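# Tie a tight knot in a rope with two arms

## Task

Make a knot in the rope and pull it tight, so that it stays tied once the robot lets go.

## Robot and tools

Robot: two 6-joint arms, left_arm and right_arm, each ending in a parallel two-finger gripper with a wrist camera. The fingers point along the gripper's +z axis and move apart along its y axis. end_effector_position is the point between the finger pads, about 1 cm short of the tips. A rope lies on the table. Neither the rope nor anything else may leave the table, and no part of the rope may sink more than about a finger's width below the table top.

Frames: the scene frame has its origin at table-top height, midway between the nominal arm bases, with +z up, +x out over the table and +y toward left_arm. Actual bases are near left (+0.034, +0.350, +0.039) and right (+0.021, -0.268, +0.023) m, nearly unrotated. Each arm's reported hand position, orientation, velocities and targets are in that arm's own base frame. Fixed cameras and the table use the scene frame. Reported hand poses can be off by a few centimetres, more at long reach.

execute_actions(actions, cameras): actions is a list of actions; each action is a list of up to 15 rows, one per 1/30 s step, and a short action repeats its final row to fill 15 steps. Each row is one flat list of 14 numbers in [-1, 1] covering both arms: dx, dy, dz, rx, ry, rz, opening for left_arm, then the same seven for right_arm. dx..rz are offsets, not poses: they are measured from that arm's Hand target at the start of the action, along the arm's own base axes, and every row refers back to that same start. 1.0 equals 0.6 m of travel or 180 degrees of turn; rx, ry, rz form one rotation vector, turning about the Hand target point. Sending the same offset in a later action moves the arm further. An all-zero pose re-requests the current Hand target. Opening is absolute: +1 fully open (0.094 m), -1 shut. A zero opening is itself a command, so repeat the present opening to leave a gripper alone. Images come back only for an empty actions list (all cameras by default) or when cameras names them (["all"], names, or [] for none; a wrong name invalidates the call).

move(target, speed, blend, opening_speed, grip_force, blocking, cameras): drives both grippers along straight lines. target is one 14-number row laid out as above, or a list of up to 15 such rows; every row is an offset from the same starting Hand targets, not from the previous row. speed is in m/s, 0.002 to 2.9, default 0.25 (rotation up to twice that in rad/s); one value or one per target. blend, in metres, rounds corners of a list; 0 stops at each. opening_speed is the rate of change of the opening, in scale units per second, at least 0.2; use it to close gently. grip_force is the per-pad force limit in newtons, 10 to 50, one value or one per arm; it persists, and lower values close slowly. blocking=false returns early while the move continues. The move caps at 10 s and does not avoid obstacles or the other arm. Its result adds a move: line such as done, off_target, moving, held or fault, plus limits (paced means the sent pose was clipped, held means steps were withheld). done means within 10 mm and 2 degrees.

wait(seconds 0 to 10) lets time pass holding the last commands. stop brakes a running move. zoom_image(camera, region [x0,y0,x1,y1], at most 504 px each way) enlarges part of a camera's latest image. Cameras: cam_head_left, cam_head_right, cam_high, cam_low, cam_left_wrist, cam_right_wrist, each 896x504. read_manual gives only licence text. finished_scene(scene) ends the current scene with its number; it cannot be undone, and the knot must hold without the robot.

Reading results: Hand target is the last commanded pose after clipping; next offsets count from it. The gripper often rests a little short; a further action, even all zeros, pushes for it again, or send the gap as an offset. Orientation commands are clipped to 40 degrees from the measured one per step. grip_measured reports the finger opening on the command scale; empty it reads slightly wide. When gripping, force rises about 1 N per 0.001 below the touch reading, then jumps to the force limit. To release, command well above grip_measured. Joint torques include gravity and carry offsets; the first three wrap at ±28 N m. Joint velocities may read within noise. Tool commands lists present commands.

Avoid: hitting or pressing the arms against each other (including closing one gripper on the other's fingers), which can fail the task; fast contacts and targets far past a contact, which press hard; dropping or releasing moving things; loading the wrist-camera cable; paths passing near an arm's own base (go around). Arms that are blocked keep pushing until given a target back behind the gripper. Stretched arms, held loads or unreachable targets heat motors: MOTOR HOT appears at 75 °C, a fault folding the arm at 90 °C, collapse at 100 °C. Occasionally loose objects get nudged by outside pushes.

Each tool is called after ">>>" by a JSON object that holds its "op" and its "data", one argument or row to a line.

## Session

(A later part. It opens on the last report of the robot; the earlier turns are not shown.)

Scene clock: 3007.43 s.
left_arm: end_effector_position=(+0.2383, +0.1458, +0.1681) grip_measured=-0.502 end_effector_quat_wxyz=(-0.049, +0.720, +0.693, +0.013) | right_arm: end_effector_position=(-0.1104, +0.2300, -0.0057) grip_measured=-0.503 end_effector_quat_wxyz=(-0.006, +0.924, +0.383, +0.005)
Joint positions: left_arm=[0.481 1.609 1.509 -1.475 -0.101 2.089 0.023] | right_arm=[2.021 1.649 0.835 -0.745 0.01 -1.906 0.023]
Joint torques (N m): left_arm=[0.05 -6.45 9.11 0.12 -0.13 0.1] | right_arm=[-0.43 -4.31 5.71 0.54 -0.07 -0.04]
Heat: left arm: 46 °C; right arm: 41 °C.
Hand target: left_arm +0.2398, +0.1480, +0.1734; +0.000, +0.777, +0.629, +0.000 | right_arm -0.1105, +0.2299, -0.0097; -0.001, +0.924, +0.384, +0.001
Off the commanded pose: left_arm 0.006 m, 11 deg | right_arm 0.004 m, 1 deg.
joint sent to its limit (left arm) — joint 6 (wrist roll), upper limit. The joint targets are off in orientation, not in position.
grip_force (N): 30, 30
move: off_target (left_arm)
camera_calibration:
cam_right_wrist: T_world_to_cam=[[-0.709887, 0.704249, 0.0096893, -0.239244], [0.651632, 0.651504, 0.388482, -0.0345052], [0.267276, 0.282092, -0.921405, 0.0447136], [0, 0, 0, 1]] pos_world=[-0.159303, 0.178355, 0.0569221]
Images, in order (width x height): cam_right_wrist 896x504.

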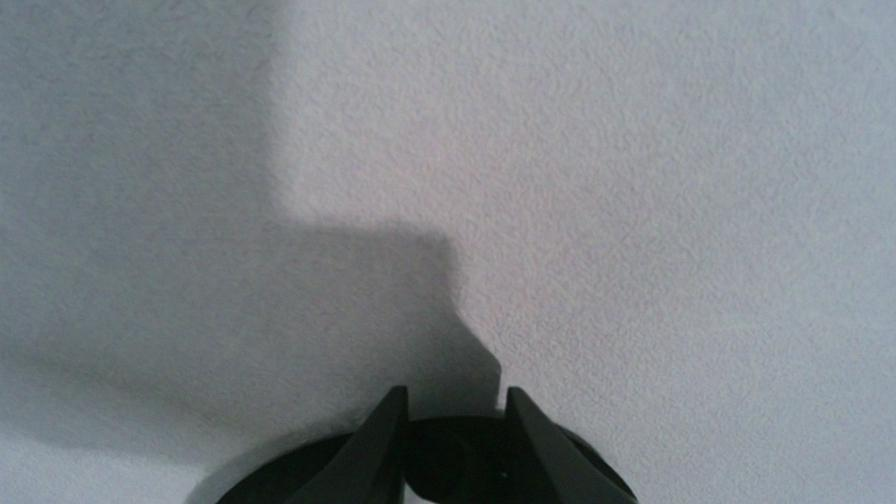

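>>> {"op": "move", "data": {
  "target": [0,0,0,0,0,0,-0.5, 0,0,0.12,0,0,0,-0.5],
  "speed": 0.2,
  "cameras": ["cam_right_wrist"]
}}

Scene clock: 3016.07 s.
left_arm: end_effector_position=(+0.2383, +0.1458, +0.1681) grip_measured=-0.502 end_effector_quat_wxyz=(-0.049, +0.720, +0.693, +0.013) | right_arm: end_effector_position=(-0.1097, +0.2287, +0.0542) grip_measured=-0.503 end_effector_quat_wxyz=(+0.003, +0.924, +0.383, +0.005)
Joint positions: left_arm=[0.481 1.609 1.509 -1.475 -0.101 2.089 0.023] | right_arm=[2.021 1.554 1 -1.023 0.01 -1.906 0.023]
Joint torques (N m): left_arm=[0.03 -6.43 9.11 0.12 -0.13 0.11] | right_arm=[-0.4 -6.23 7.82 0.2 -0.07 -0.02]
Heat: left arm: 46 °C; right arm: 42 °C.
Hand target: left_arm +0.2398, +0.1480, +0.1734; +0.000, +0.777, +0.629, +0.000 | right_arm -0.1104, +0.2298, +0.0622; +0.000, +0.924, +0.383, +0.001
Off the commanded pose: left_arm 0.006 m, 11 deg | right_arm 0.008 m, 1 deg.
joint sent to its limit (left arm) — joint 6 (wrist roll), upper limit. The joint targets are off in orientation, not in position.
grip_force (N): 30, 30
move: off_target (left_arm)
camera_calibration:
cam_right_wrist: T_world_to_cam=[[-0.709924, 0.704238, -0.00755794, -0.237552], [0.648537, 0.657883, 0.382872, -0.0588499], [0.274605, 0.266908, -0.923771, 0.104527], [0, 0, 0, 1]] pos_world=[-0.159181, 0.17811, 0.117296]
Images, in order (width x height): cam_right_wrist 896x504.

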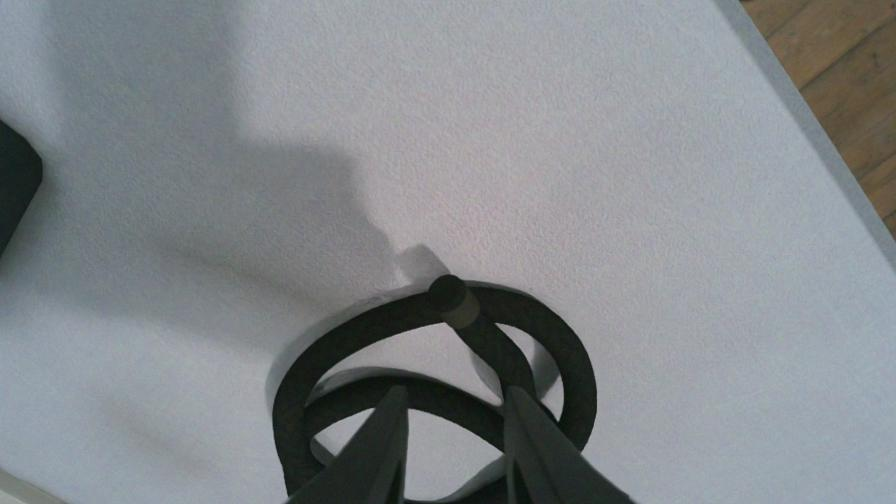

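>>> {"op": "move", "data": {
  "target": [0,0,0,0,0,0,-0.5, 0,0,0.07,0,0,0,-0.5],
  "speed": 0.25,
  "cameras": ["cam_right_wrist","cam_high"]
}}

>>> {"op": "zoom_image", "data": {
  "camera": "cam_high",
  "region": [240, 150, 360, 240]
}}

Scene clock: 3027.07 s.
left_arm: end_effector_position=(+0.2383, +0.1458, +0.1681) grip_measured=-0.502 end_effector_quat_wxyz=(-0.049, +0.720, +0.693, +0.013) | right_arm: end_effector_position=(-0.1097, +0.2286, +0.0939) grip_measured=-0.503 end_effector_quat_wxyz=(+0.007, +0.924, +0.383, +0.006)
Joint positions: left_arm=[0.481 1.609 1.509 -1.475 -0.101 2.089 0.023] | right_arm=[2.021 1.526 1.135 -1.195 0.01 -1.906 0.023]
Joint torques (N m): left_arm=[0.06 -6.42 9.13 0.12 -0.13 0.11] | right_arm=[-0.43 -6.41 8.38 0.13 -0.07 -0.03]
Heat: left arm: 46 °C; right arm: 43 °C.
Hand target: left_arm +0.2398, +0.1480, +0.1734; +0.000, +0.777, +0.629, +0.000 | right_arm -0.1104, +0.2298, +0.1043; +0.000, +0.924, +0.383, +0.001
Off the commanded pose: left_arm 0.006 m, 11 deg | right_arm 0.010 m, 1 deg.
joint sent to its limit (left arm) — joint 6 (wrist roll), upper limit. The joint targets are off in orientation, not in position.
grip_force (N): 30, 30
move: off_target (left_arm)
camera_calibration:
cam_right_wrist: T_world_to_cam=[[-0.709829, 0.704204, -0.0154599, -0.236389], [0.647201, 0.660719, 0.380238, -0.0745535], [0.277979, 0.259898, -0.92476, 0.14327], [0, 0, 0, 1]] pos_world=[-0.159371, 0.17849, 0.157184]
Images, in order (width x height): cam_high 896x504, cam_right_wrist 896x504.

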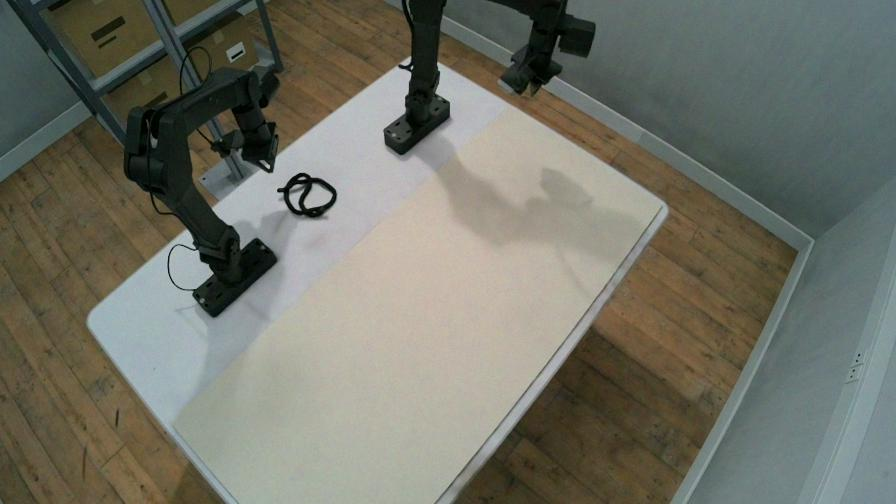

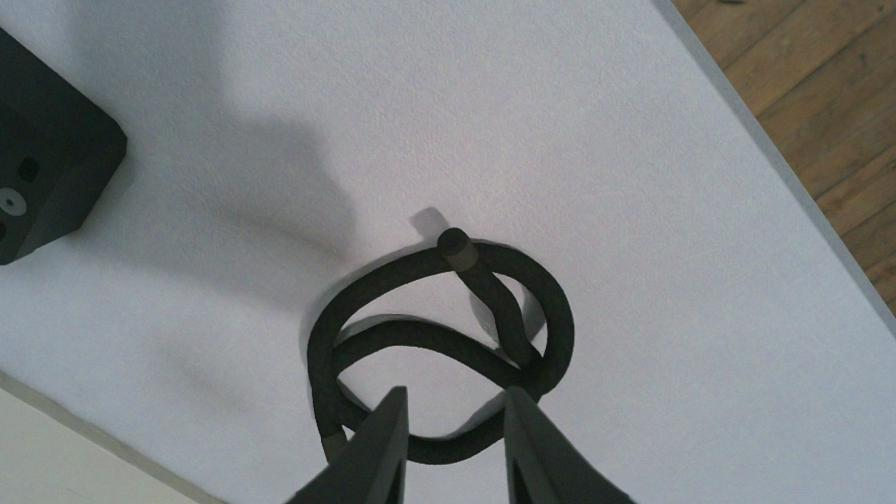

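Scaled by 4.200.

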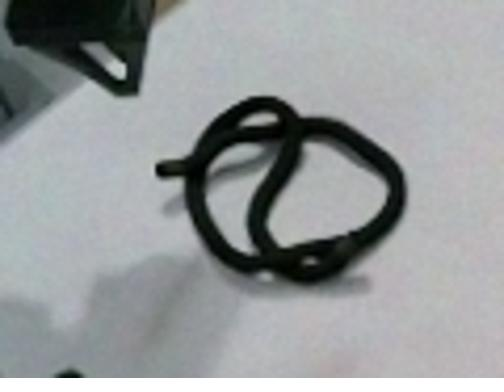

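>>> {"op": "zoom_image", "data": {
  "camera": "cam_right_wrist",
  "region": [270, 290, 470, 490]
}}

Scaled by 2.520.

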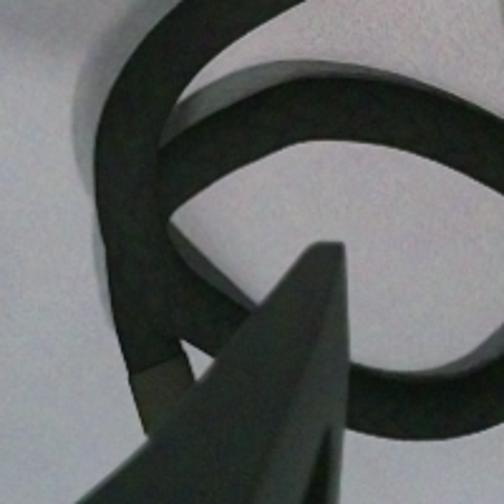

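>>> {"op": "zoom_image", "data": {
  "camera": "cam_high",
  "region": [285, 190, 345, 225]
}}

>>> {"op": "move", "data": {
  "target": [0,0,0,0,0,0,-0.5, 0.05,0.05,0.1,0,0,0,-0.5],
  "speed": 0.3,
  "cameras": ["cam_right_wrist"]
}}

Scaled by 8.400.

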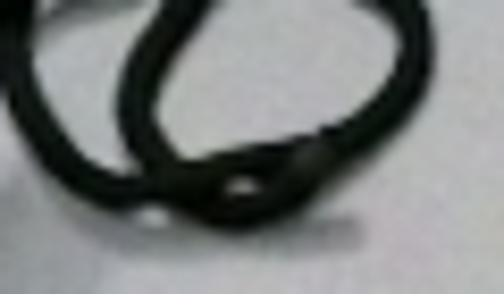

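Scene clock: 3053.67 s.
left_arm: end_effector_position=(+0.2383, +0.1458, +0.1681) grip_measured=-0.502 end_effector_quat_wxyz=(-0.049, +0.720, +0.693, +0.013) | right_arm: end_effector_position=(-0.0807, +0.2609, +0.1628) grip_measured=-0.503 end_effector_quat_wxyz=(-0.011, +0.924, +0.383, +0.006)
Joint positions: left_arm=[0.481 1.609 1.509 -1.475 -0.101 2.089 0.023] | right_arm=[1.874 1.561 1.442 -1.43 0.01 -2.054 0.023]
Joint torques (N m): left_arm=[0.06 -6.45 9.14 0.11 -0.13 0.1] | right_arm=[-0.42 -4.44 8.12 0.28 -0.07 -0.02]
Heat: left arm: 46 °C; right arm: 45 °C.
Hand target: left_arm +0.2398, +0.1480, +0.1734; +0.000, +0.777, +0.629, +0.000 | right_arm -0.0805, +0.2598, +0.1642; +0.000, +0.923, +0.384, +0.001
Off the commanded pose: left_arm 0.006 m, 11 deg | right_arm 0.002 m, 1 deg.
joint sent to its limit (left arm) — joint 6 (wrist roll), upper limit. The joint targets are off in orientation, not in position.
grip_force (N): 30, 30
move: off_target (left_arm)
camera_calibration:
cam_right_wrist: T_world_to_cam=[[-0.709558, 0.704434, 0.0173131, -0.242859], [0.652488, 0.64756, 0.393605, -0.139144], [0.266058, 0.290582, -0.919117, 0.180683], [0, 0, 0, 1]] pos_world=[-0.129606, 0.208679, 0.225041]
Images, in order (width x height): cam_right_wrist 896x504.

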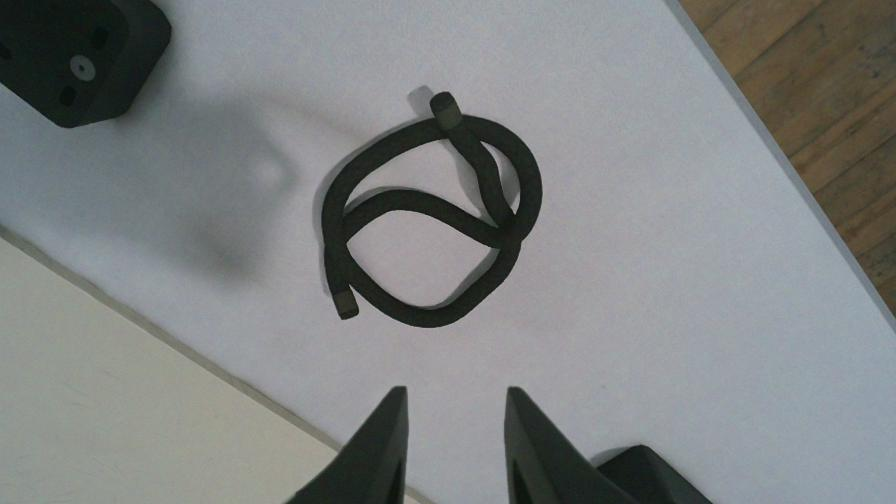

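>>> {"op": "zoom_image", "data": {
  "camera": "cam_right_wrist",
  "region": [300, 160, 460, 340]
}}

Scaled by 2.800.

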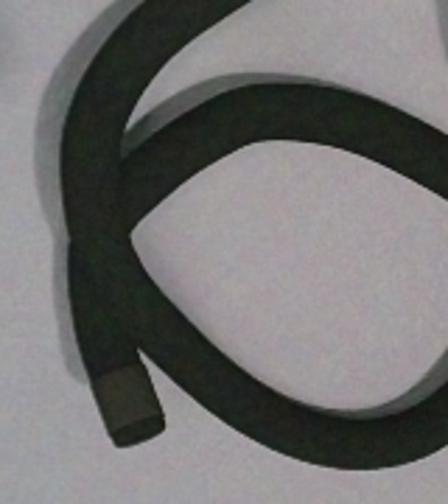

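>>> {"op": "move", "data": {
  "target": [0,0,0,0,0,0,-0.5, -0.0608,-0.063,-0.215,0,0,0.02,-0.3],
  "speed": 0.25,
  "cameras": ["cam_right_wrist"]
}}

Scene clock: 3106.57 s.
left_arm: end_effector_position=(+0.2383, +0.1458, +0.1681) grip_measured=-0.502 end_effector_quat_wxyz=(-0.049, +0.720, +0.693, +0.013) | right_arm: end_effector_position=(-0.1171, +0.2293, +0.0421) grip_measured=-0.303 end_effector_quat_wxyz=(-0.012, +0.912, +0.411, +0.004)
Joint positions: left_arm=[0.481 1.609 1.509 -1.475 -0.101 2.089 0.023] | right_arm=[2.045 1.556 0.951 -0.942 0.008 -1.943 0.033]
Joint torques (N m): left_arm=[0.06 -6.43 9.11 0.12 -0.12 0.1] | right_arm=[0.55 -4.83 4.62 0.59 -0.06 0.09]
Heat: left arm: 46 °C; right arm: 44 °C.
Hand target: left_arm +0.2398, +0.1480, +0.1734; +0.000, +0.777, +0.629, +0.000 | right_arm -0.1169, +0.2220, +0.0352; +0.000, +0.911, +0.412, +0.001
Off the commanded pose: left_arm 0.006 m, 11 deg | right_arm 0.010 m, 1 deg.
joint sent to its limit (left arm) — joint 6 (wrist roll), upper limit. The joint targets are off in orientation, not in position.
grip_force (N): 30, 30
move: off_target (left_arm)
camera_calibration:
cam_right_wrist: T_world_to_cam=[[-0.750952, 0.660026, 0.0209112, -0.239131], [0.61372, 0.685878, 0.391049, -0.0606236], [0.24376, 0.306492, -0.920132, 0.0824118], [0, 0, 0, 1]] pos_world=[-0.162458, 0.174154, 0.104537]
Images, in order (width x height): cam_right_wrist 896x504.

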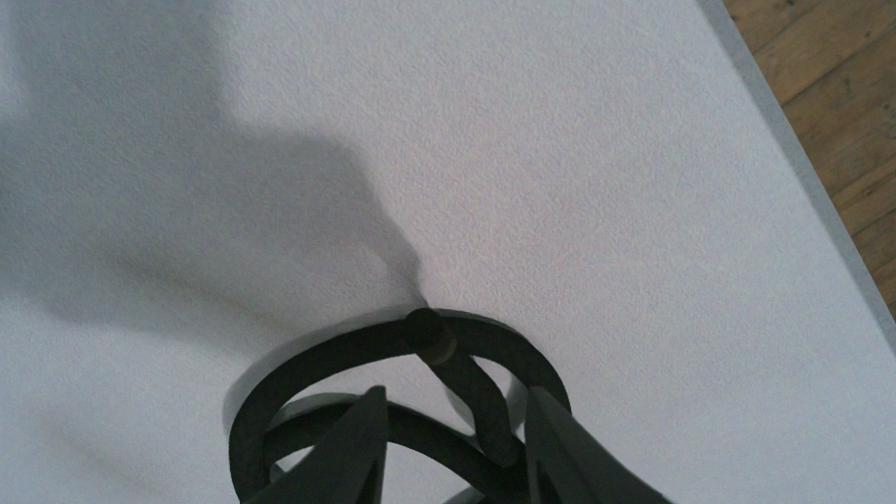

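>>> {"op": "move", "data": {
  "target": [0,0,0,0,0,0,-0.5, 0.0162,0.013,-0.02,0,0,0.0,-0.3],
  "speed": 0.1,
  "cameras": ["cam_right_wrist"]
}}

Scene clock: 3113.63 s.
left_arm: end_effector_position=(+0.2383, +0.1458, +0.1681) grip_measured=-0.502 end_effector_quat_wxyz=(-0.049, +0.720, +0.693, +0.013) | right_arm: end_effector_position=(-0.1111, +0.2368, +0.0328) grip_measured=-0.303 end_effector_quat_wxyz=(-0.018, +0.911, +0.412, +0.004)
Joint positions: left_arm=[0.481 1.609 1.509 -1.475 -0.101 2.089 0.023] | right_arm=[2.011 1.575 0.93 -0.891 0.008 -1.98 0.033]
Joint torques (N m): left_arm=[0.06 -6.45 9.11 0.12 -0.13 0.11] | right_arm=[-0.53 -4.23 4.49 0.64 -0.07 -0.08]
Heat: left arm: 46 °C; right arm: 43 °C.
Hand target: left_arm +0.2398, +0.1480, +0.1734; +0.000, +0.777, +0.629, +0.000 | right_arm -0.1072, +0.2298, +0.0233; -0.001, +0.911, +0.412, +0.001
Off the commanded pose: left_arm 0.006 m, 11 deg | right_arm 0.013 m, 2 deg.
joint sent to its limit (left arm) — joint 6 (wrist roll), upper limit. The joint targets are off in orientation, not in position.
grip_force (N): 30, 30
move: off_target (left_arm, right_arm)
camera_calibration:
cam_right_wrist: T_world_to_cam=[[-0.753091, 0.657196, 0.0307955, -0.239263], [0.612948, 0.683839, 0.395802, -0.0656359], [0.23906, 0.316951, -0.917819, 0.0670179], [0, 0, 0, 1]] pos_world=[-0.155977, 0.180886, 0.0948574]
Images, in order (width x height): cam_right_wrist 896x504.

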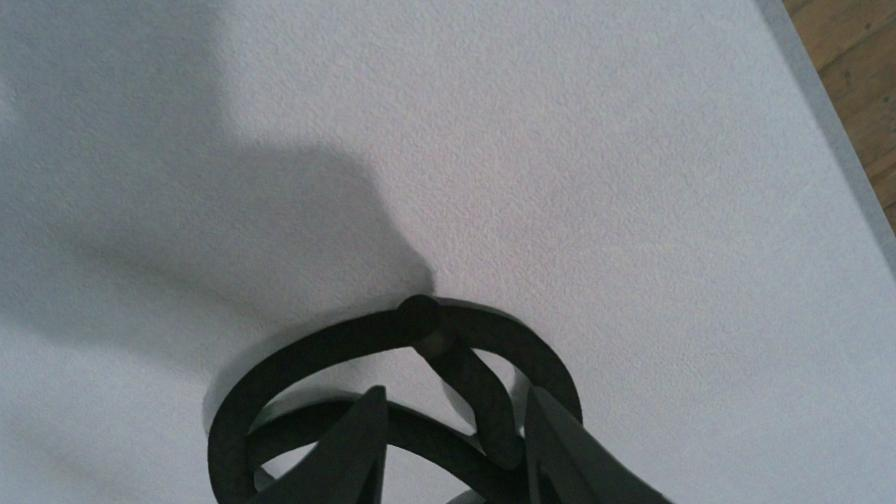

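>>> {"op": "move", "data": {
  "target": [0,0,0,0,0,0,-0.5, 0.0117,0.001,-0.01,0,0,0.0,-0.3],
  "speed": 0.1,
  "cameras": ["cam_right_wrist"]
}}

Scene clock: 3133.57 s.
left_arm: end_effector_position=(+0.2383, +0.1458, +0.1681) grip_measured=-0.502 end_effector_quat_wxyz=(-0.049, +0.720, +0.693, +0.013) | right_arm: end_effector_position=(-0.1042, +0.2380, +0.0274) grip_measured=-0.303 end_effector_quat_wxyz=(-0.019, +0.911, +0.412, +0.004)
Joint positions: left_arm=[0.481 1.609 1.509 -1.475 -0.101 2.089 0.023] | right_arm=[1.986 1.575 0.906 -0.864 0.008 -2.006 0.033]
Joint torques (N m): left_arm=[0.06 -6.43 9.11 0.12 -0.13 0.1] | right_arm=[-0.57 -4.05 4.4 0.64 -0.06 -0.06]
Heat: left arm: 46 °C; right arm: 42 °C.
Hand target: left_arm +0.2398, +0.1480, +0.1734; +0.000, +0.777, +0.629, +0.000 | right_arm -0.1002, +0.2303, +0.0172; +0.000, +0.911, +0.412, +0.001
Off the commanded pose: left_arm 0.006 m, 11 deg | right_arm 0.013 m, 2 deg.
joint sent to its limit (left arm) — joint 6 (wrist roll), upper limit. The joint targets are off in orientation, not in position.
grip_force (N): 30, 30
move: off_target (left_arm, right_arm)
camera_calibration:
cam_right_wrist: T_world_to_cam=[[-0.753341, 0.656821, 0.0326119, -0.234689], [0.612747, 0.683056, 0.397462, -0.0683746], [0.238786, 0.319407, -0.917039, 0.0593578], [0, 0, 0, 1]] pos_world=[-0.149078, 0.181893, 0.0892633]
Images, in order (width x height): cam_right_wrist 896x504.

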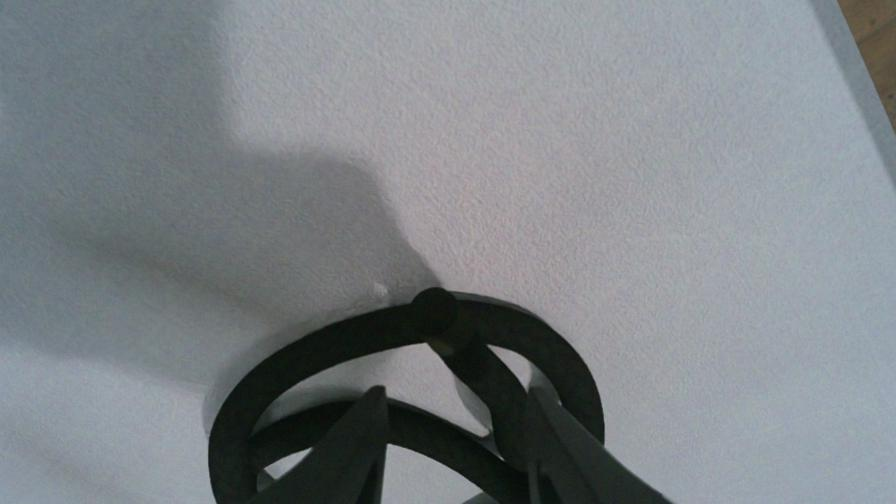

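>>> {"op": "move", "data": {
  "target": [0,0,0,0,0,0,-0.5, 0.0,0.0,-0.044,0,0,0.0,-0.3],
  "speed": 0.1,
  "cameras": ["cam_right_wrist"]
}}

>>> {"op": "zoom_image", "data": {
  "camera": "cam_right_wrist",
  "region": [300, 200, 600, 500]
}}

Scene clock: 3139.70 s.
left_arm: end_effector_position=(+0.2383, +0.1458, +0.1681) grip_measured=-0.502 end_effector_quat_wxyz=(-0.049, +0.720, +0.693, +0.013) | right_arm: end_effector_position=(-0.1042, +0.2379, -0.0003) grip_measured=-0.303 end_effector_quat_wxyz=(-0.016, +0.911, +0.413, +0.004)
Joint positions: left_arm=[0.481 1.609 1.509 -1.475 -0.101 2.089 0.023] | right_arm=[1.986 1.634 0.843 -0.747 0.008 -2.007 0.033]
Joint torques (N m): left_arm=[0.05 -6.45 9.11 0.12 -0.12 0.11] | right_arm=[-0.57 -4.38 4.25 0.63 -0.06 -0.03]
Heat: left arm: 46 °C; right arm: 42 °C.
Hand target: left_arm +0.2398, +0.1480, +0.1734; +0.000, +0.777, +0.629, +0.000 | right_arm -0.1002, +0.2305, -0.0091; -0.001, +0.911, +0.412, +0.001
Off the commanded pose: left_arm 0.006 m, 11 deg | right_arm 0.012 m, 2 deg.
joint sent to its limit (left arm) — joint 6 (wrist roll), upper limit. The joint targets are off in orientation, not in position.
grip_force (N): 30, 30
move: off_target (left_arm, right_arm)
camera_calibration:
cam_right_wrist: T_world_to_cam=[[-0.753884, 0.656408, 0.0280755, -0.233711], [0.611432, 0.685308, 0.395606, -0.0579632], [0.240438, 0.315407, -0.917991, 0.0350359], [0, 0, 0, 1]] pos_world=[-0.149175, 0.182082, 0.0616548]
Images, in order (width x height): cam_right_wrist 896x504.

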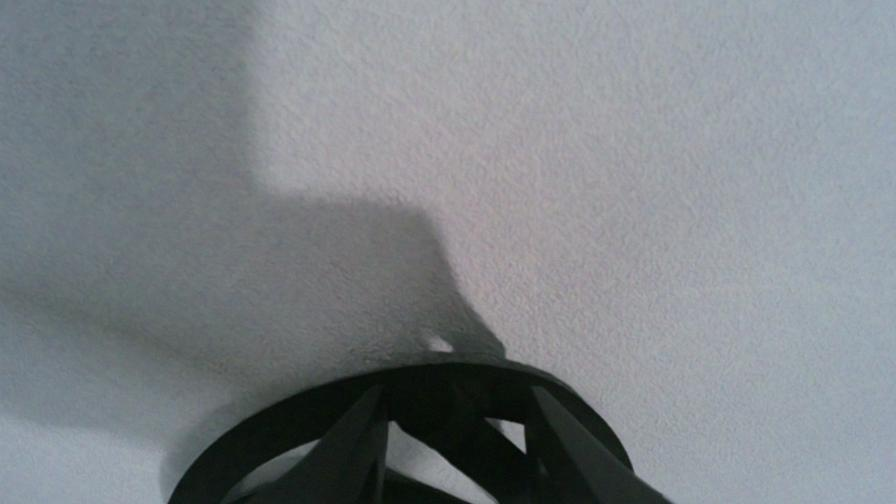

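Scaled by 1.680.

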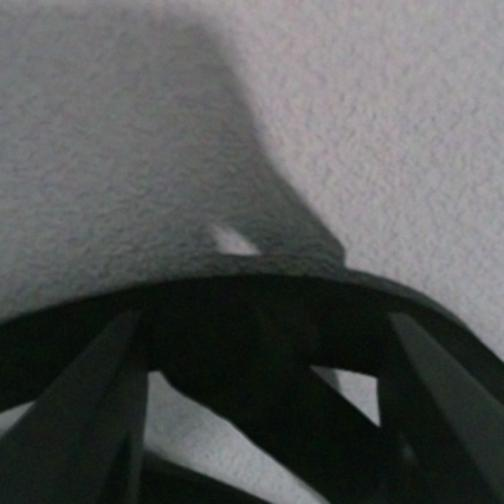

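>>> {"op": "move", "data": {
  "target": [0,0,0,0,0,0,-0.5, 0.0,0.0,0,0,0,0.0,-1],
  "opening_speed": 0.6,
  "cameras": ["cam_right_wrist"]
}}

>>> {"op": "zoom_image", "data": {
  "camera": "cam_right_wrist",
  "region": [300, 200, 600, 500]
}}

Scene clock: 3145.43 s.
left_arm: end_effector_position=(+0.2383, +0.1458, +0.1681) grip_measured=-0.502 end_effector_quat_wxyz=(-0.049, +0.720, +0.693, +0.013) | right_arm: end_effector_position=(-0.1042, +0.2380, -0.0003) grip_measured=-0.744 end_effector_quat_wxyz=(-0.016, +0.911, +0.413, +0.004)
Joint positions: left_arm=[0.481 1.609 1.509 -1.475 -0.101 2.089 0.023] | right_arm=[1.986 1.634 0.843 -0.747 0.008 -2.007 0.012]
Joint torques (N m): left_arm=[0.06 -6.45 9.1 0.12 -0.13 0.1] | right_arm=[-0.57 -4.38 4.25 0.62 -0.06 -0.02]
Heat: left arm: 46 °C; right arm: 42 °C.
Hand target: left_arm +0.2398, +0.1480, +0.1734; +0.000, +0.777, +0.629, +0.000 | right_arm -0.1002, +0.2304, -0.0091; +0.000, +0.911, +0.412, +0.001
Off the commanded pose: left_arm 0.006 m, 11 deg | right_arm 0.012 m, 2 deg.
joint sent to its limit (left arm) — joint 6 (wrist roll), upper limit. The joint targets are off in orientation, not in position.
grip_force (N): 30, 30
move: off_target (left_arm, right_arm)
camera_calibration:
cam_right_wrist: T_world_to_cam=[[-0.753913, 0.656356, 0.0285093, -0.233734], [0.611475, 0.68517, 0.395779, -0.0579429], [0.240238, 0.315816, -0.917903, 0.0349268], [0, 0, 0, 1]] pos_world=[-0.149175, 0.182083, 0.0616556]
Images, in order (width x height): cam_right_wrist 896x504.

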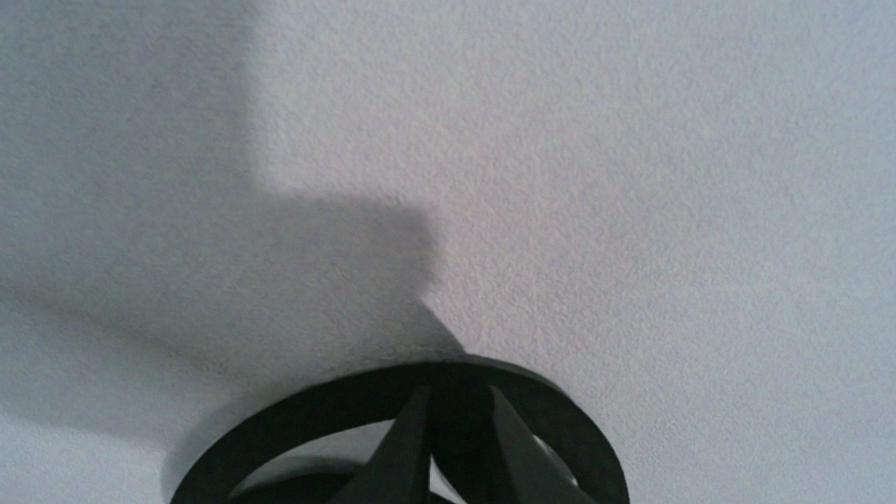

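Scaled by 1.680.

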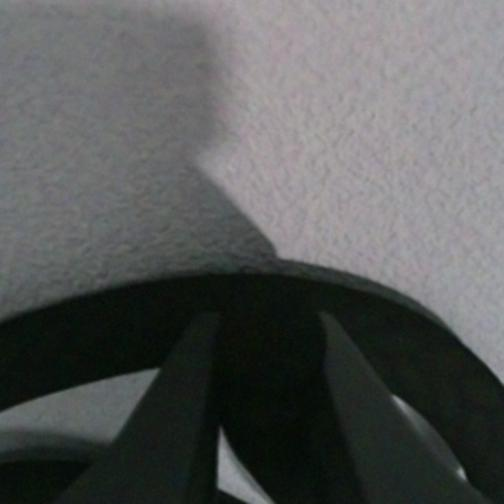

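>>> {"op": "move", "data": {
  "target": [
    [0,0,0,0,0,0,-0.5, 0,0,0.03,0,0,0.0,-1],
    [0,0,0,0,0,0,-0.5, -0.02,-0.055,0.03,0,0,0.0,-1]
  ],
  "speed": 0.08,
  "cameras": ["cam_right_wrist","cam_high"]
}}

>>> {"op": "zoom_image", "data": {
  "camera": "cam_high",
  "region": [240, 150, 360, 240]
}}

Scene clock: 3153.57 s.
left_arm: end_effector_position=(+0.2383, +0.1458, +0.1681) grip_measured=-0.502 end_effector_quat_wxyz=(-0.049, +0.720, +0.693, +0.013) | right_arm: end_effector_position=(-0.1153, +0.2091, +0.0087) grip_measured=-0.745 end_effector_quat_wxyz=(-0.012, +0.912, +0.411, +0.003)
Joint positions: left_arm=[0.481 1.609 1.509 -1.475 -0.101 2.089 0.023] | right_arm=[2.077 1.545 0.794 -0.797 0.008 -1.912 0.012]
Joint torques (N m): left_arm=[0.05 -6.43 9.13 0.12 -0.12 0.11] | right_arm=[0.53 -6.57 4.26 0.29 -0.06 0.08]
Heat: left arm: 46 °C; right arm: 42 °C.
Hand target: left_arm +0.2398, +0.1480, +0.1734; +0.000, +0.777, +0.629, +0.000 | right_arm -0.1122, +0.1974, +0.0088; +0.000, +0.911, +0.412, +0.001
Off the commanded pose: left_arm 0.006 m, 11 deg | right_arm 0.012 m, 1 deg.
joint sent to its limit (left arm) — joint 6 (wrist roll), upper limit. The joint targets are off in orientation, not in position.
grip_force (N): 30, 30
move: off_target (left_arm, right_arm)
camera_calibration:
cam_right_wrist: T_world_to_cam=[[-0.751426, 0.659492, 0.0206973, -0.223578], [0.613377, 0.686634, 0.390259, -0.0350472], [0.243161, 0.305946, -0.920472, 0.0573942], [0, 0, 0, 1]] pos_world=[-0.160461, 0.153953, 0.0711347]
Images, in order (width x height): cam_high 896x504, cam_right_wrist 896x504.

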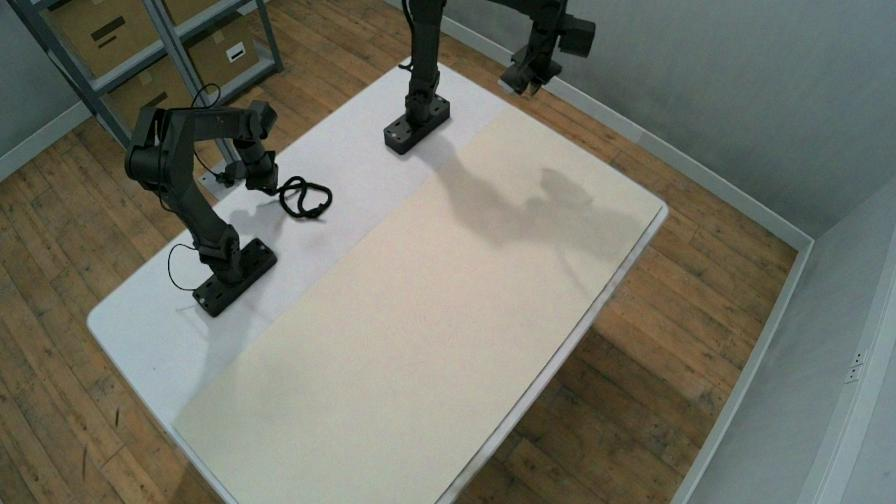

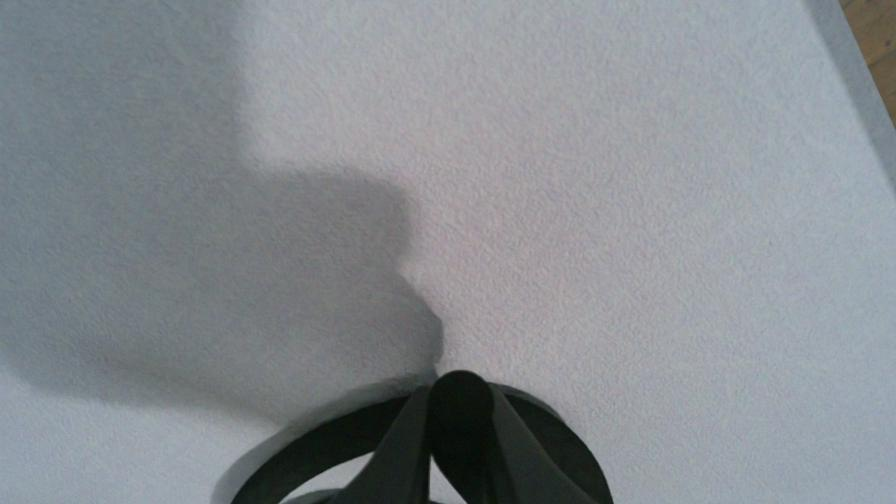

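Scaled by 4.200.

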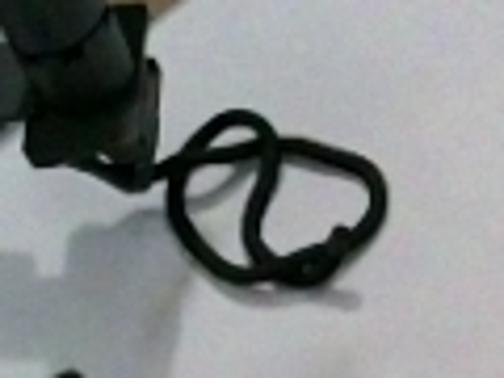

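>>> {"op": "move", "data": {
  "target": [
    [0.067,-0.447,0,0,0,0.34,-0.5, 0,0,0,0,0,0,-1],
    [-0.36,-0.86,-0.06,0,0,0.678,-0.4, 0,0,0,0,0,0,-1]
  ],
  "speed": 0.35,
  "blend": [0.05,0],
  "cameras": ["cam_left_wrist","cam_high","cam_low"]
}}

Scene clock: 3168.60 s.
left_arm: end_effector_position=(+0.0188, -0.3665, +0.1356) grip_measured=-0.402 end_effector_quat_wxyz=(-0.010, -0.167, +0.986, -0.004) | right_arm: end_effector_position=(-0.1153, +0.2091, +0.0087) grip_measured=-0.745 end_effector_quat_wxyz=(-0.012, +0.912, +0.411, +0.003)
Joint positions: left_arm=[-1.513 1.932 1.773 -1.402 0.019 -1.849 0.028] | right_arm=[2.077 1.545 0.794 -0.797 0.008 -1.912 0.012]
Joint torques (N m): left_arm=[0.43 -9.18 9.24 0.11 -0.21 -0.08] | right_arm=[0.53 -6.58 4.25 0.29 -0.06 0.08]
Heat: left arm: 45 °C; right arm: 42 °C.
Hand target: left_arm +0.0238, -0.3680, +0.1374; +0.000, -0.174, +0.985, +0.000 | right_arm -0.1122, +0.1974, +0.0088; +0.000, +0.911, +0.412, +0.001
Off the commanded pose: left_arm 0.006 m, 1 deg | right_arm 0.012 m, 1 deg.
grip_force (N): 30, 30
move: off_target (right_arm)
camera_calibration:
cam_left_wrist: T_world_to_cam=[[0.316368, -0.94841, 0.0207314, -0.354313], [-0.855024, -0.275614, 0.439284, -0.107333], [-0.410907, -0.156701, -0.898109, 0.164806], [0, 0, 0, 1]] pos_world=[0.0880414, -0.339792, 0.202509]
Images, in order (width x height): cam_high 896x504, cam_low 896x504, cam_left_wrist 896x504.

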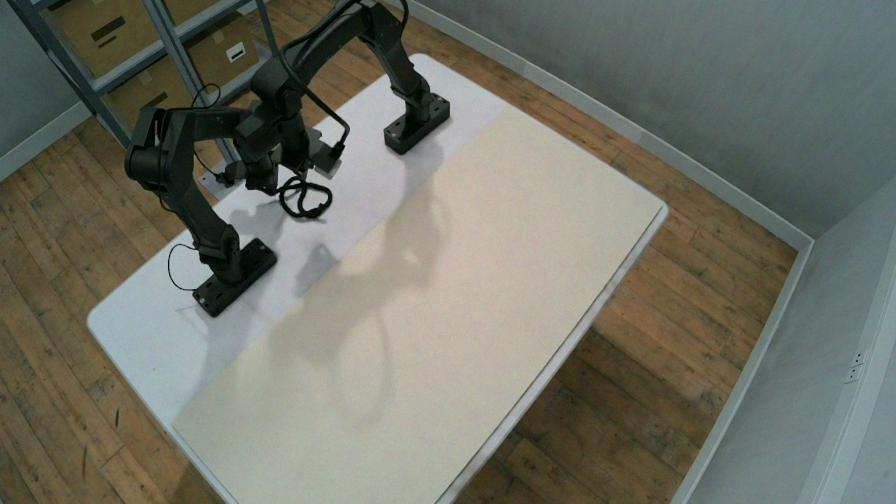

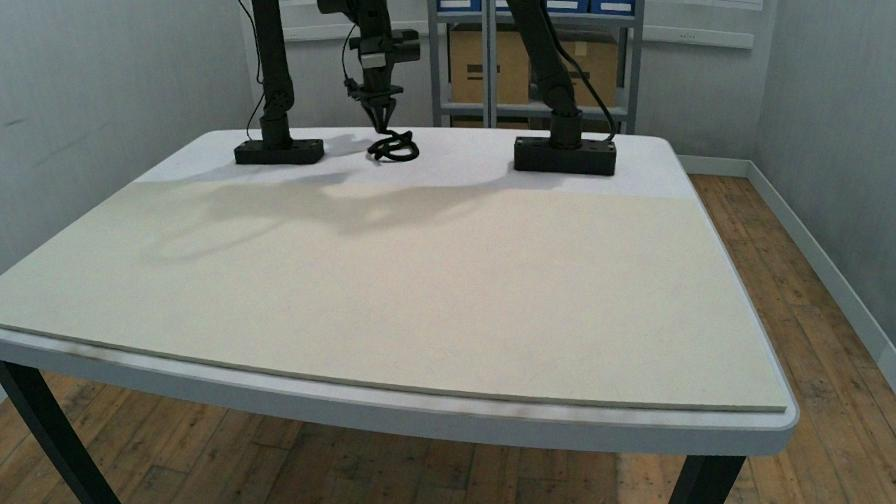

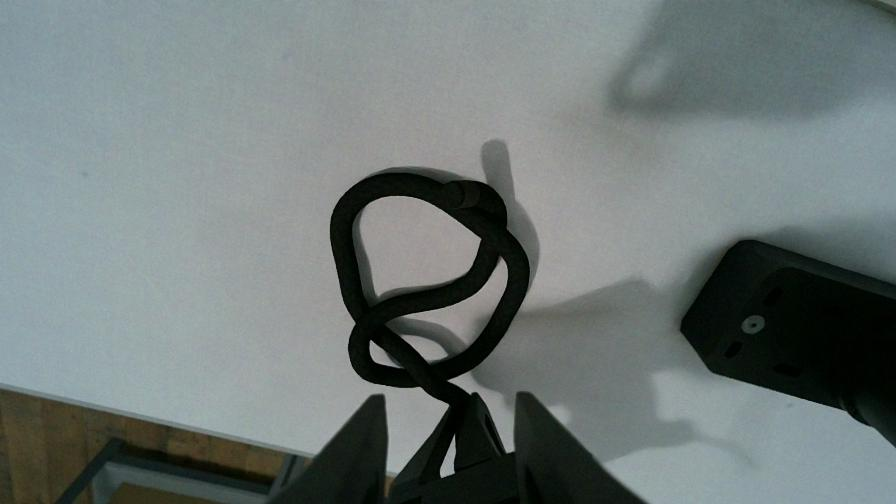

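>>> {"op": "zoom_image", "data": {
  "camera": "cam_left_wrist",
  "region": [400, 130, 580, 310]
}}

>>> {"op": "zoom_image", "data": {
  "camera": "cam_low",
  "region": [350, 110, 440, 170]
}}

>>> {"op": "zoom_image", "data": {
  "camera": "cam_high",
  "region": [250, 160, 350, 235]
}}

Scaled by 2.800.

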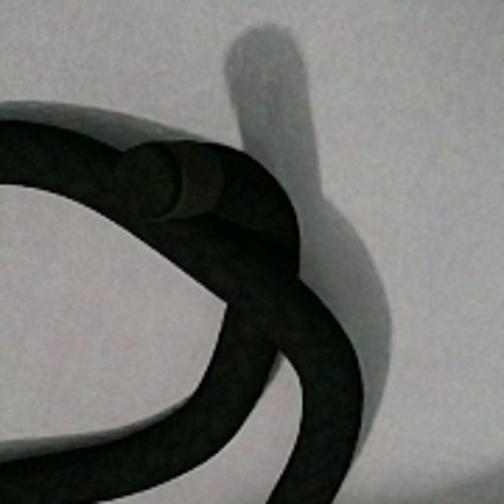

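Scaled by 5.600.

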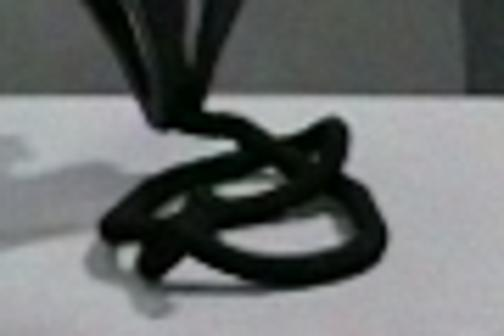

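Scaled by 5.040.

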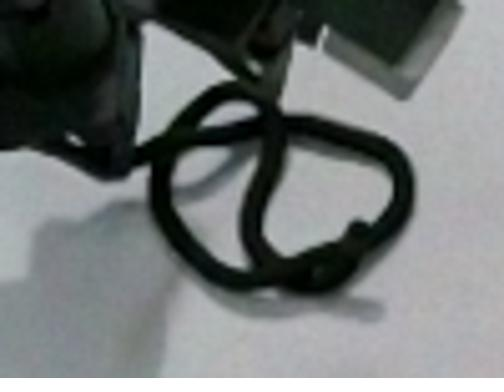

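>>> {"op": "move", "data": {
  "target": [0.01,-0.02,-0.12,0,0,-0.54,-0.4, 0,0,0,0,0,0,-1],
  "speed": 0.3,
  "cameras": ["cam_left_wrist","cam_high"]
}}

Scene clock: 3199.97 s.
left_arm: end_effector_position=(+0.0254, -0.3824, +0.0773) grip_measured=-0.402 end_effector_quat_wxyz=(+0.002, +0.624, +0.781, -0.011) | right_arm: end_effector_position=(-0.1153, +0.2091, +0.0087) grip_measured=-0.745 end_effector_quat_wxyz=(-0.012, +0.912, +0.411, +0.003)
Joint positions: left_arm=[-1.502 1.994 1.629 -1.187 0.011 -0.154 0.028] | right_arm=[2.077 1.545 0.794 -0.797 0.008 -1.912 0.012]
Joint torques (N m): left_arm=[0.61 -9.95 4.94 0.55 -0.14 0.04] | right_arm=[0.53 -6.58 4.25 0.29 -0.06 0.08]
Heat: left arm: 45 °C; right arm: 41 °C.
Hand target: left_arm +0.0299, -0.3800, +0.0654; +0.000, +0.624, +0.782, +0.000 | right_arm -0.1122, +0.1974, +0.0088; +0.000, +0.911, +0.412, +0.001
Off the commanded pose: left_arm 0.013 m, 1 deg | right_arm 0.012 m, 1 deg.
grip_force (N): 30, 30
move: off_target (left_arm, right_arm)
camera_calibration:
cam_left_wrist: T_world_to_cam=[[-0.978138, -0.205824, 0.0296962, -0.054099], [-0.17654, 0.897334, 0.404507, 0.353551], [-0.109905, 0.390421, -0.914053, 0.315407], [0, 0, 0, 1]] pos_world=[0.0441643, -0.45153, 0.146891]
Images, in order (width x height): cam_high 896x504, cam_left_wrist 896x504.

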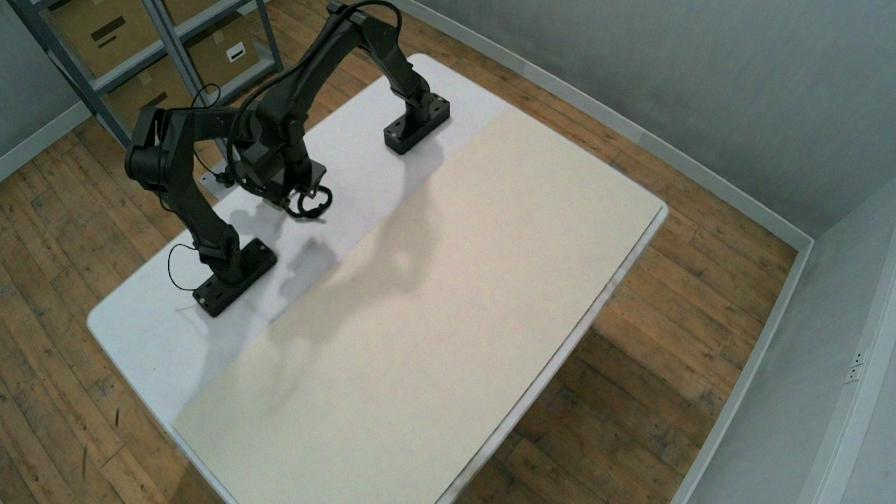

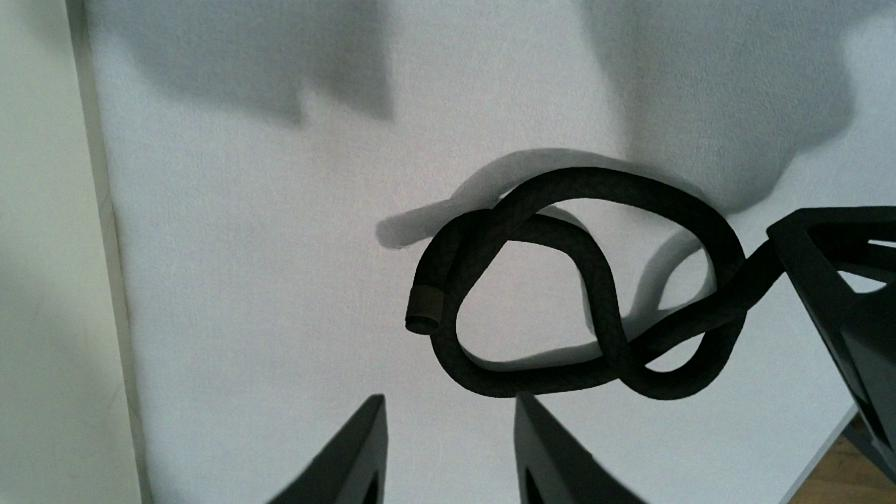

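>>> {"op": "move", "data": {
  "target": [0.0085,0.01,-0.05,0,0,0,-0.4, 0,0,0,0,0,0,-1],
  "speed": 0.15,
  "cameras": ["cam_left_wrist"]
}}

Scene clock: 3210.50 s.
left_arm: end_effector_position=(+0.0308, -0.3764, +0.0460) grip_measured=-0.402 end_effector_quat_wxyz=(+0.001, +0.624, +0.781, -0.009) | right_arm: end_effector_position=(-0.1153, +0.2091, +0.0087) grip_measured=-0.745 end_effector_quat_wxyz=(-0.012, +0.912, +0.411, +0.003)
Joint positions: left_arm=[-1.487 2 1.511 -1.068 0.011 -0.138 0.028] | right_arm=[2.077 1.545 0.794 -0.797 0.008 -1.912 0.012]
Joint torques (N m): left_arm=[0.54 -9.92 5.01 0.55 -0.13 0.06] | right_arm=[0.54 -6.57 4.23 0.29 -0.06 0.08]
Heat: left arm: 43 °C; right arm: 41 °C.
Hand target: left_arm +0.0348, -0.3739, +0.0353; +0.000, +0.624, +0.782, +0.001 | right_arm -0.1122, +0.1974, +0.0088; +0.000, +0.911, +0.412, +0.001
Off the commanded pose: left_arm 0.012 m, 1 deg | right_arm 0.012 m, 1 deg.
grip_force (N): 30, 30
move: off_target (left_arm, right_arm)
camera_calibration:
cam_left_wrist: T_world_to_cam=[[-0.978142, -0.205977, 0.0284903, -0.0466576], [-0.176644, 0.895384, 0.408761, 0.360914], [-0.109705, 0.394793, -0.912197, 0.286661], [0, 0, 0, 1]] pos_world=[0.0495639, -0.445939, 0.115293]
Images, in order (width x height): cam_left_wrist 896x504.

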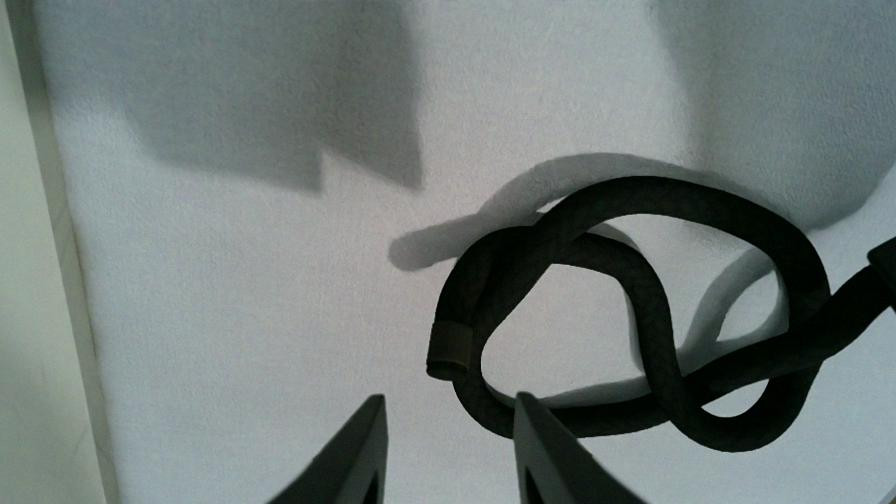

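>>> {"op": "move", "data": {
  "target": [0,0,-0.075,0,0,0,-0.4, 0,0,0,0,0,0,-1],
  "speed": 0.12,
  "cameras": ["cam_left_wrist"]
}}

>>> {"op": "zoom_image", "data": {
  "camera": "cam_left_wrist",
  "region": [300, 200, 600, 500]
}}

Scene clock: 3222.50 s.
left_arm: end_effector_position=(+0.0308, -0.3764, -0.0008) grip_measured=-0.402 end_effector_quat_wxyz=(-0.001, +0.624, +0.781, -0.006) | right_arm: end_effector_position=(-0.1153, +0.2091, +0.0087) grip_measured=-0.745 end_effector_quat_wxyz=(-0.012, +0.912, +0.411, +0.003)
Joint positions: left_arm=[-1.487 2.064 1.41 -0.91 0.011 -0.138 0.028] | right_arm=[2.077 1.545 0.794 -0.797 0.008 -1.912 0.012]
Joint torques (N m): left_arm=[0.55 -10.39 4.89 0.54 -0.14 0.06] | right_arm=[0.54 -6.56 4.25 0.29 -0.06 0.08]
Heat: left arm: 42 °C; right arm: 41 °C.
Hand target: left_arm +0.0349, -0.3740, -0.0096; +0.000, +0.624, +0.782, +0.000 | right_arm -0.1122, +0.1974, +0.0088; +0.000, +0.911, +0.412, +0.001
Off the commanded pose: left_arm 0.010 m, 1 deg | right_arm 0.012 m, 1 deg.
grip_force (N): 30, 30
move: off_target (right_arm)
camera_calibration:
cam_left_wrist: T_world_to_cam=[[-0.978123, -0.206178, 0.0276867, -0.0454122], [-0.176444, 0.892736, 0.414596, 0.378898], [-0.110198, 0.400641, -0.909584, 0.246187], [0, 0, 0, 1]] pos_world=[0.0495649, -0.446251, 0.0680955]
Images, in order (width x height): cam_left_wrist 896x504.

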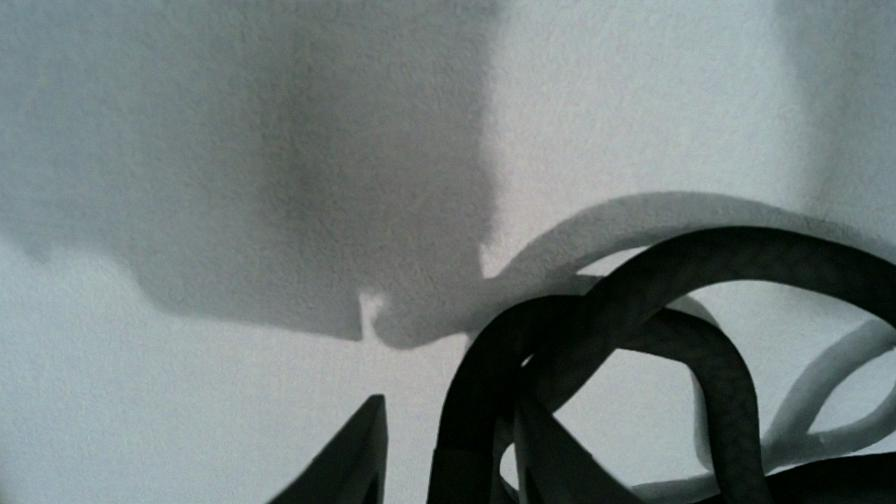

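Scaled by 1.680.

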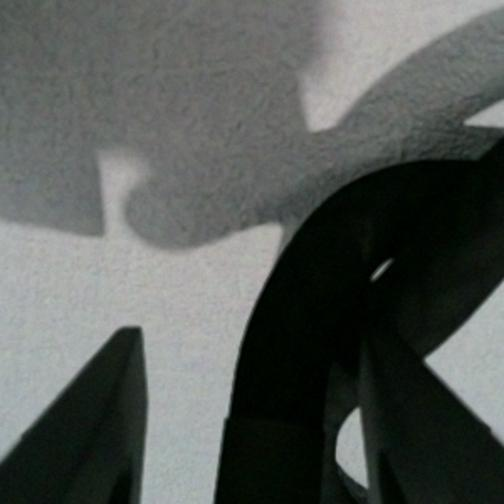

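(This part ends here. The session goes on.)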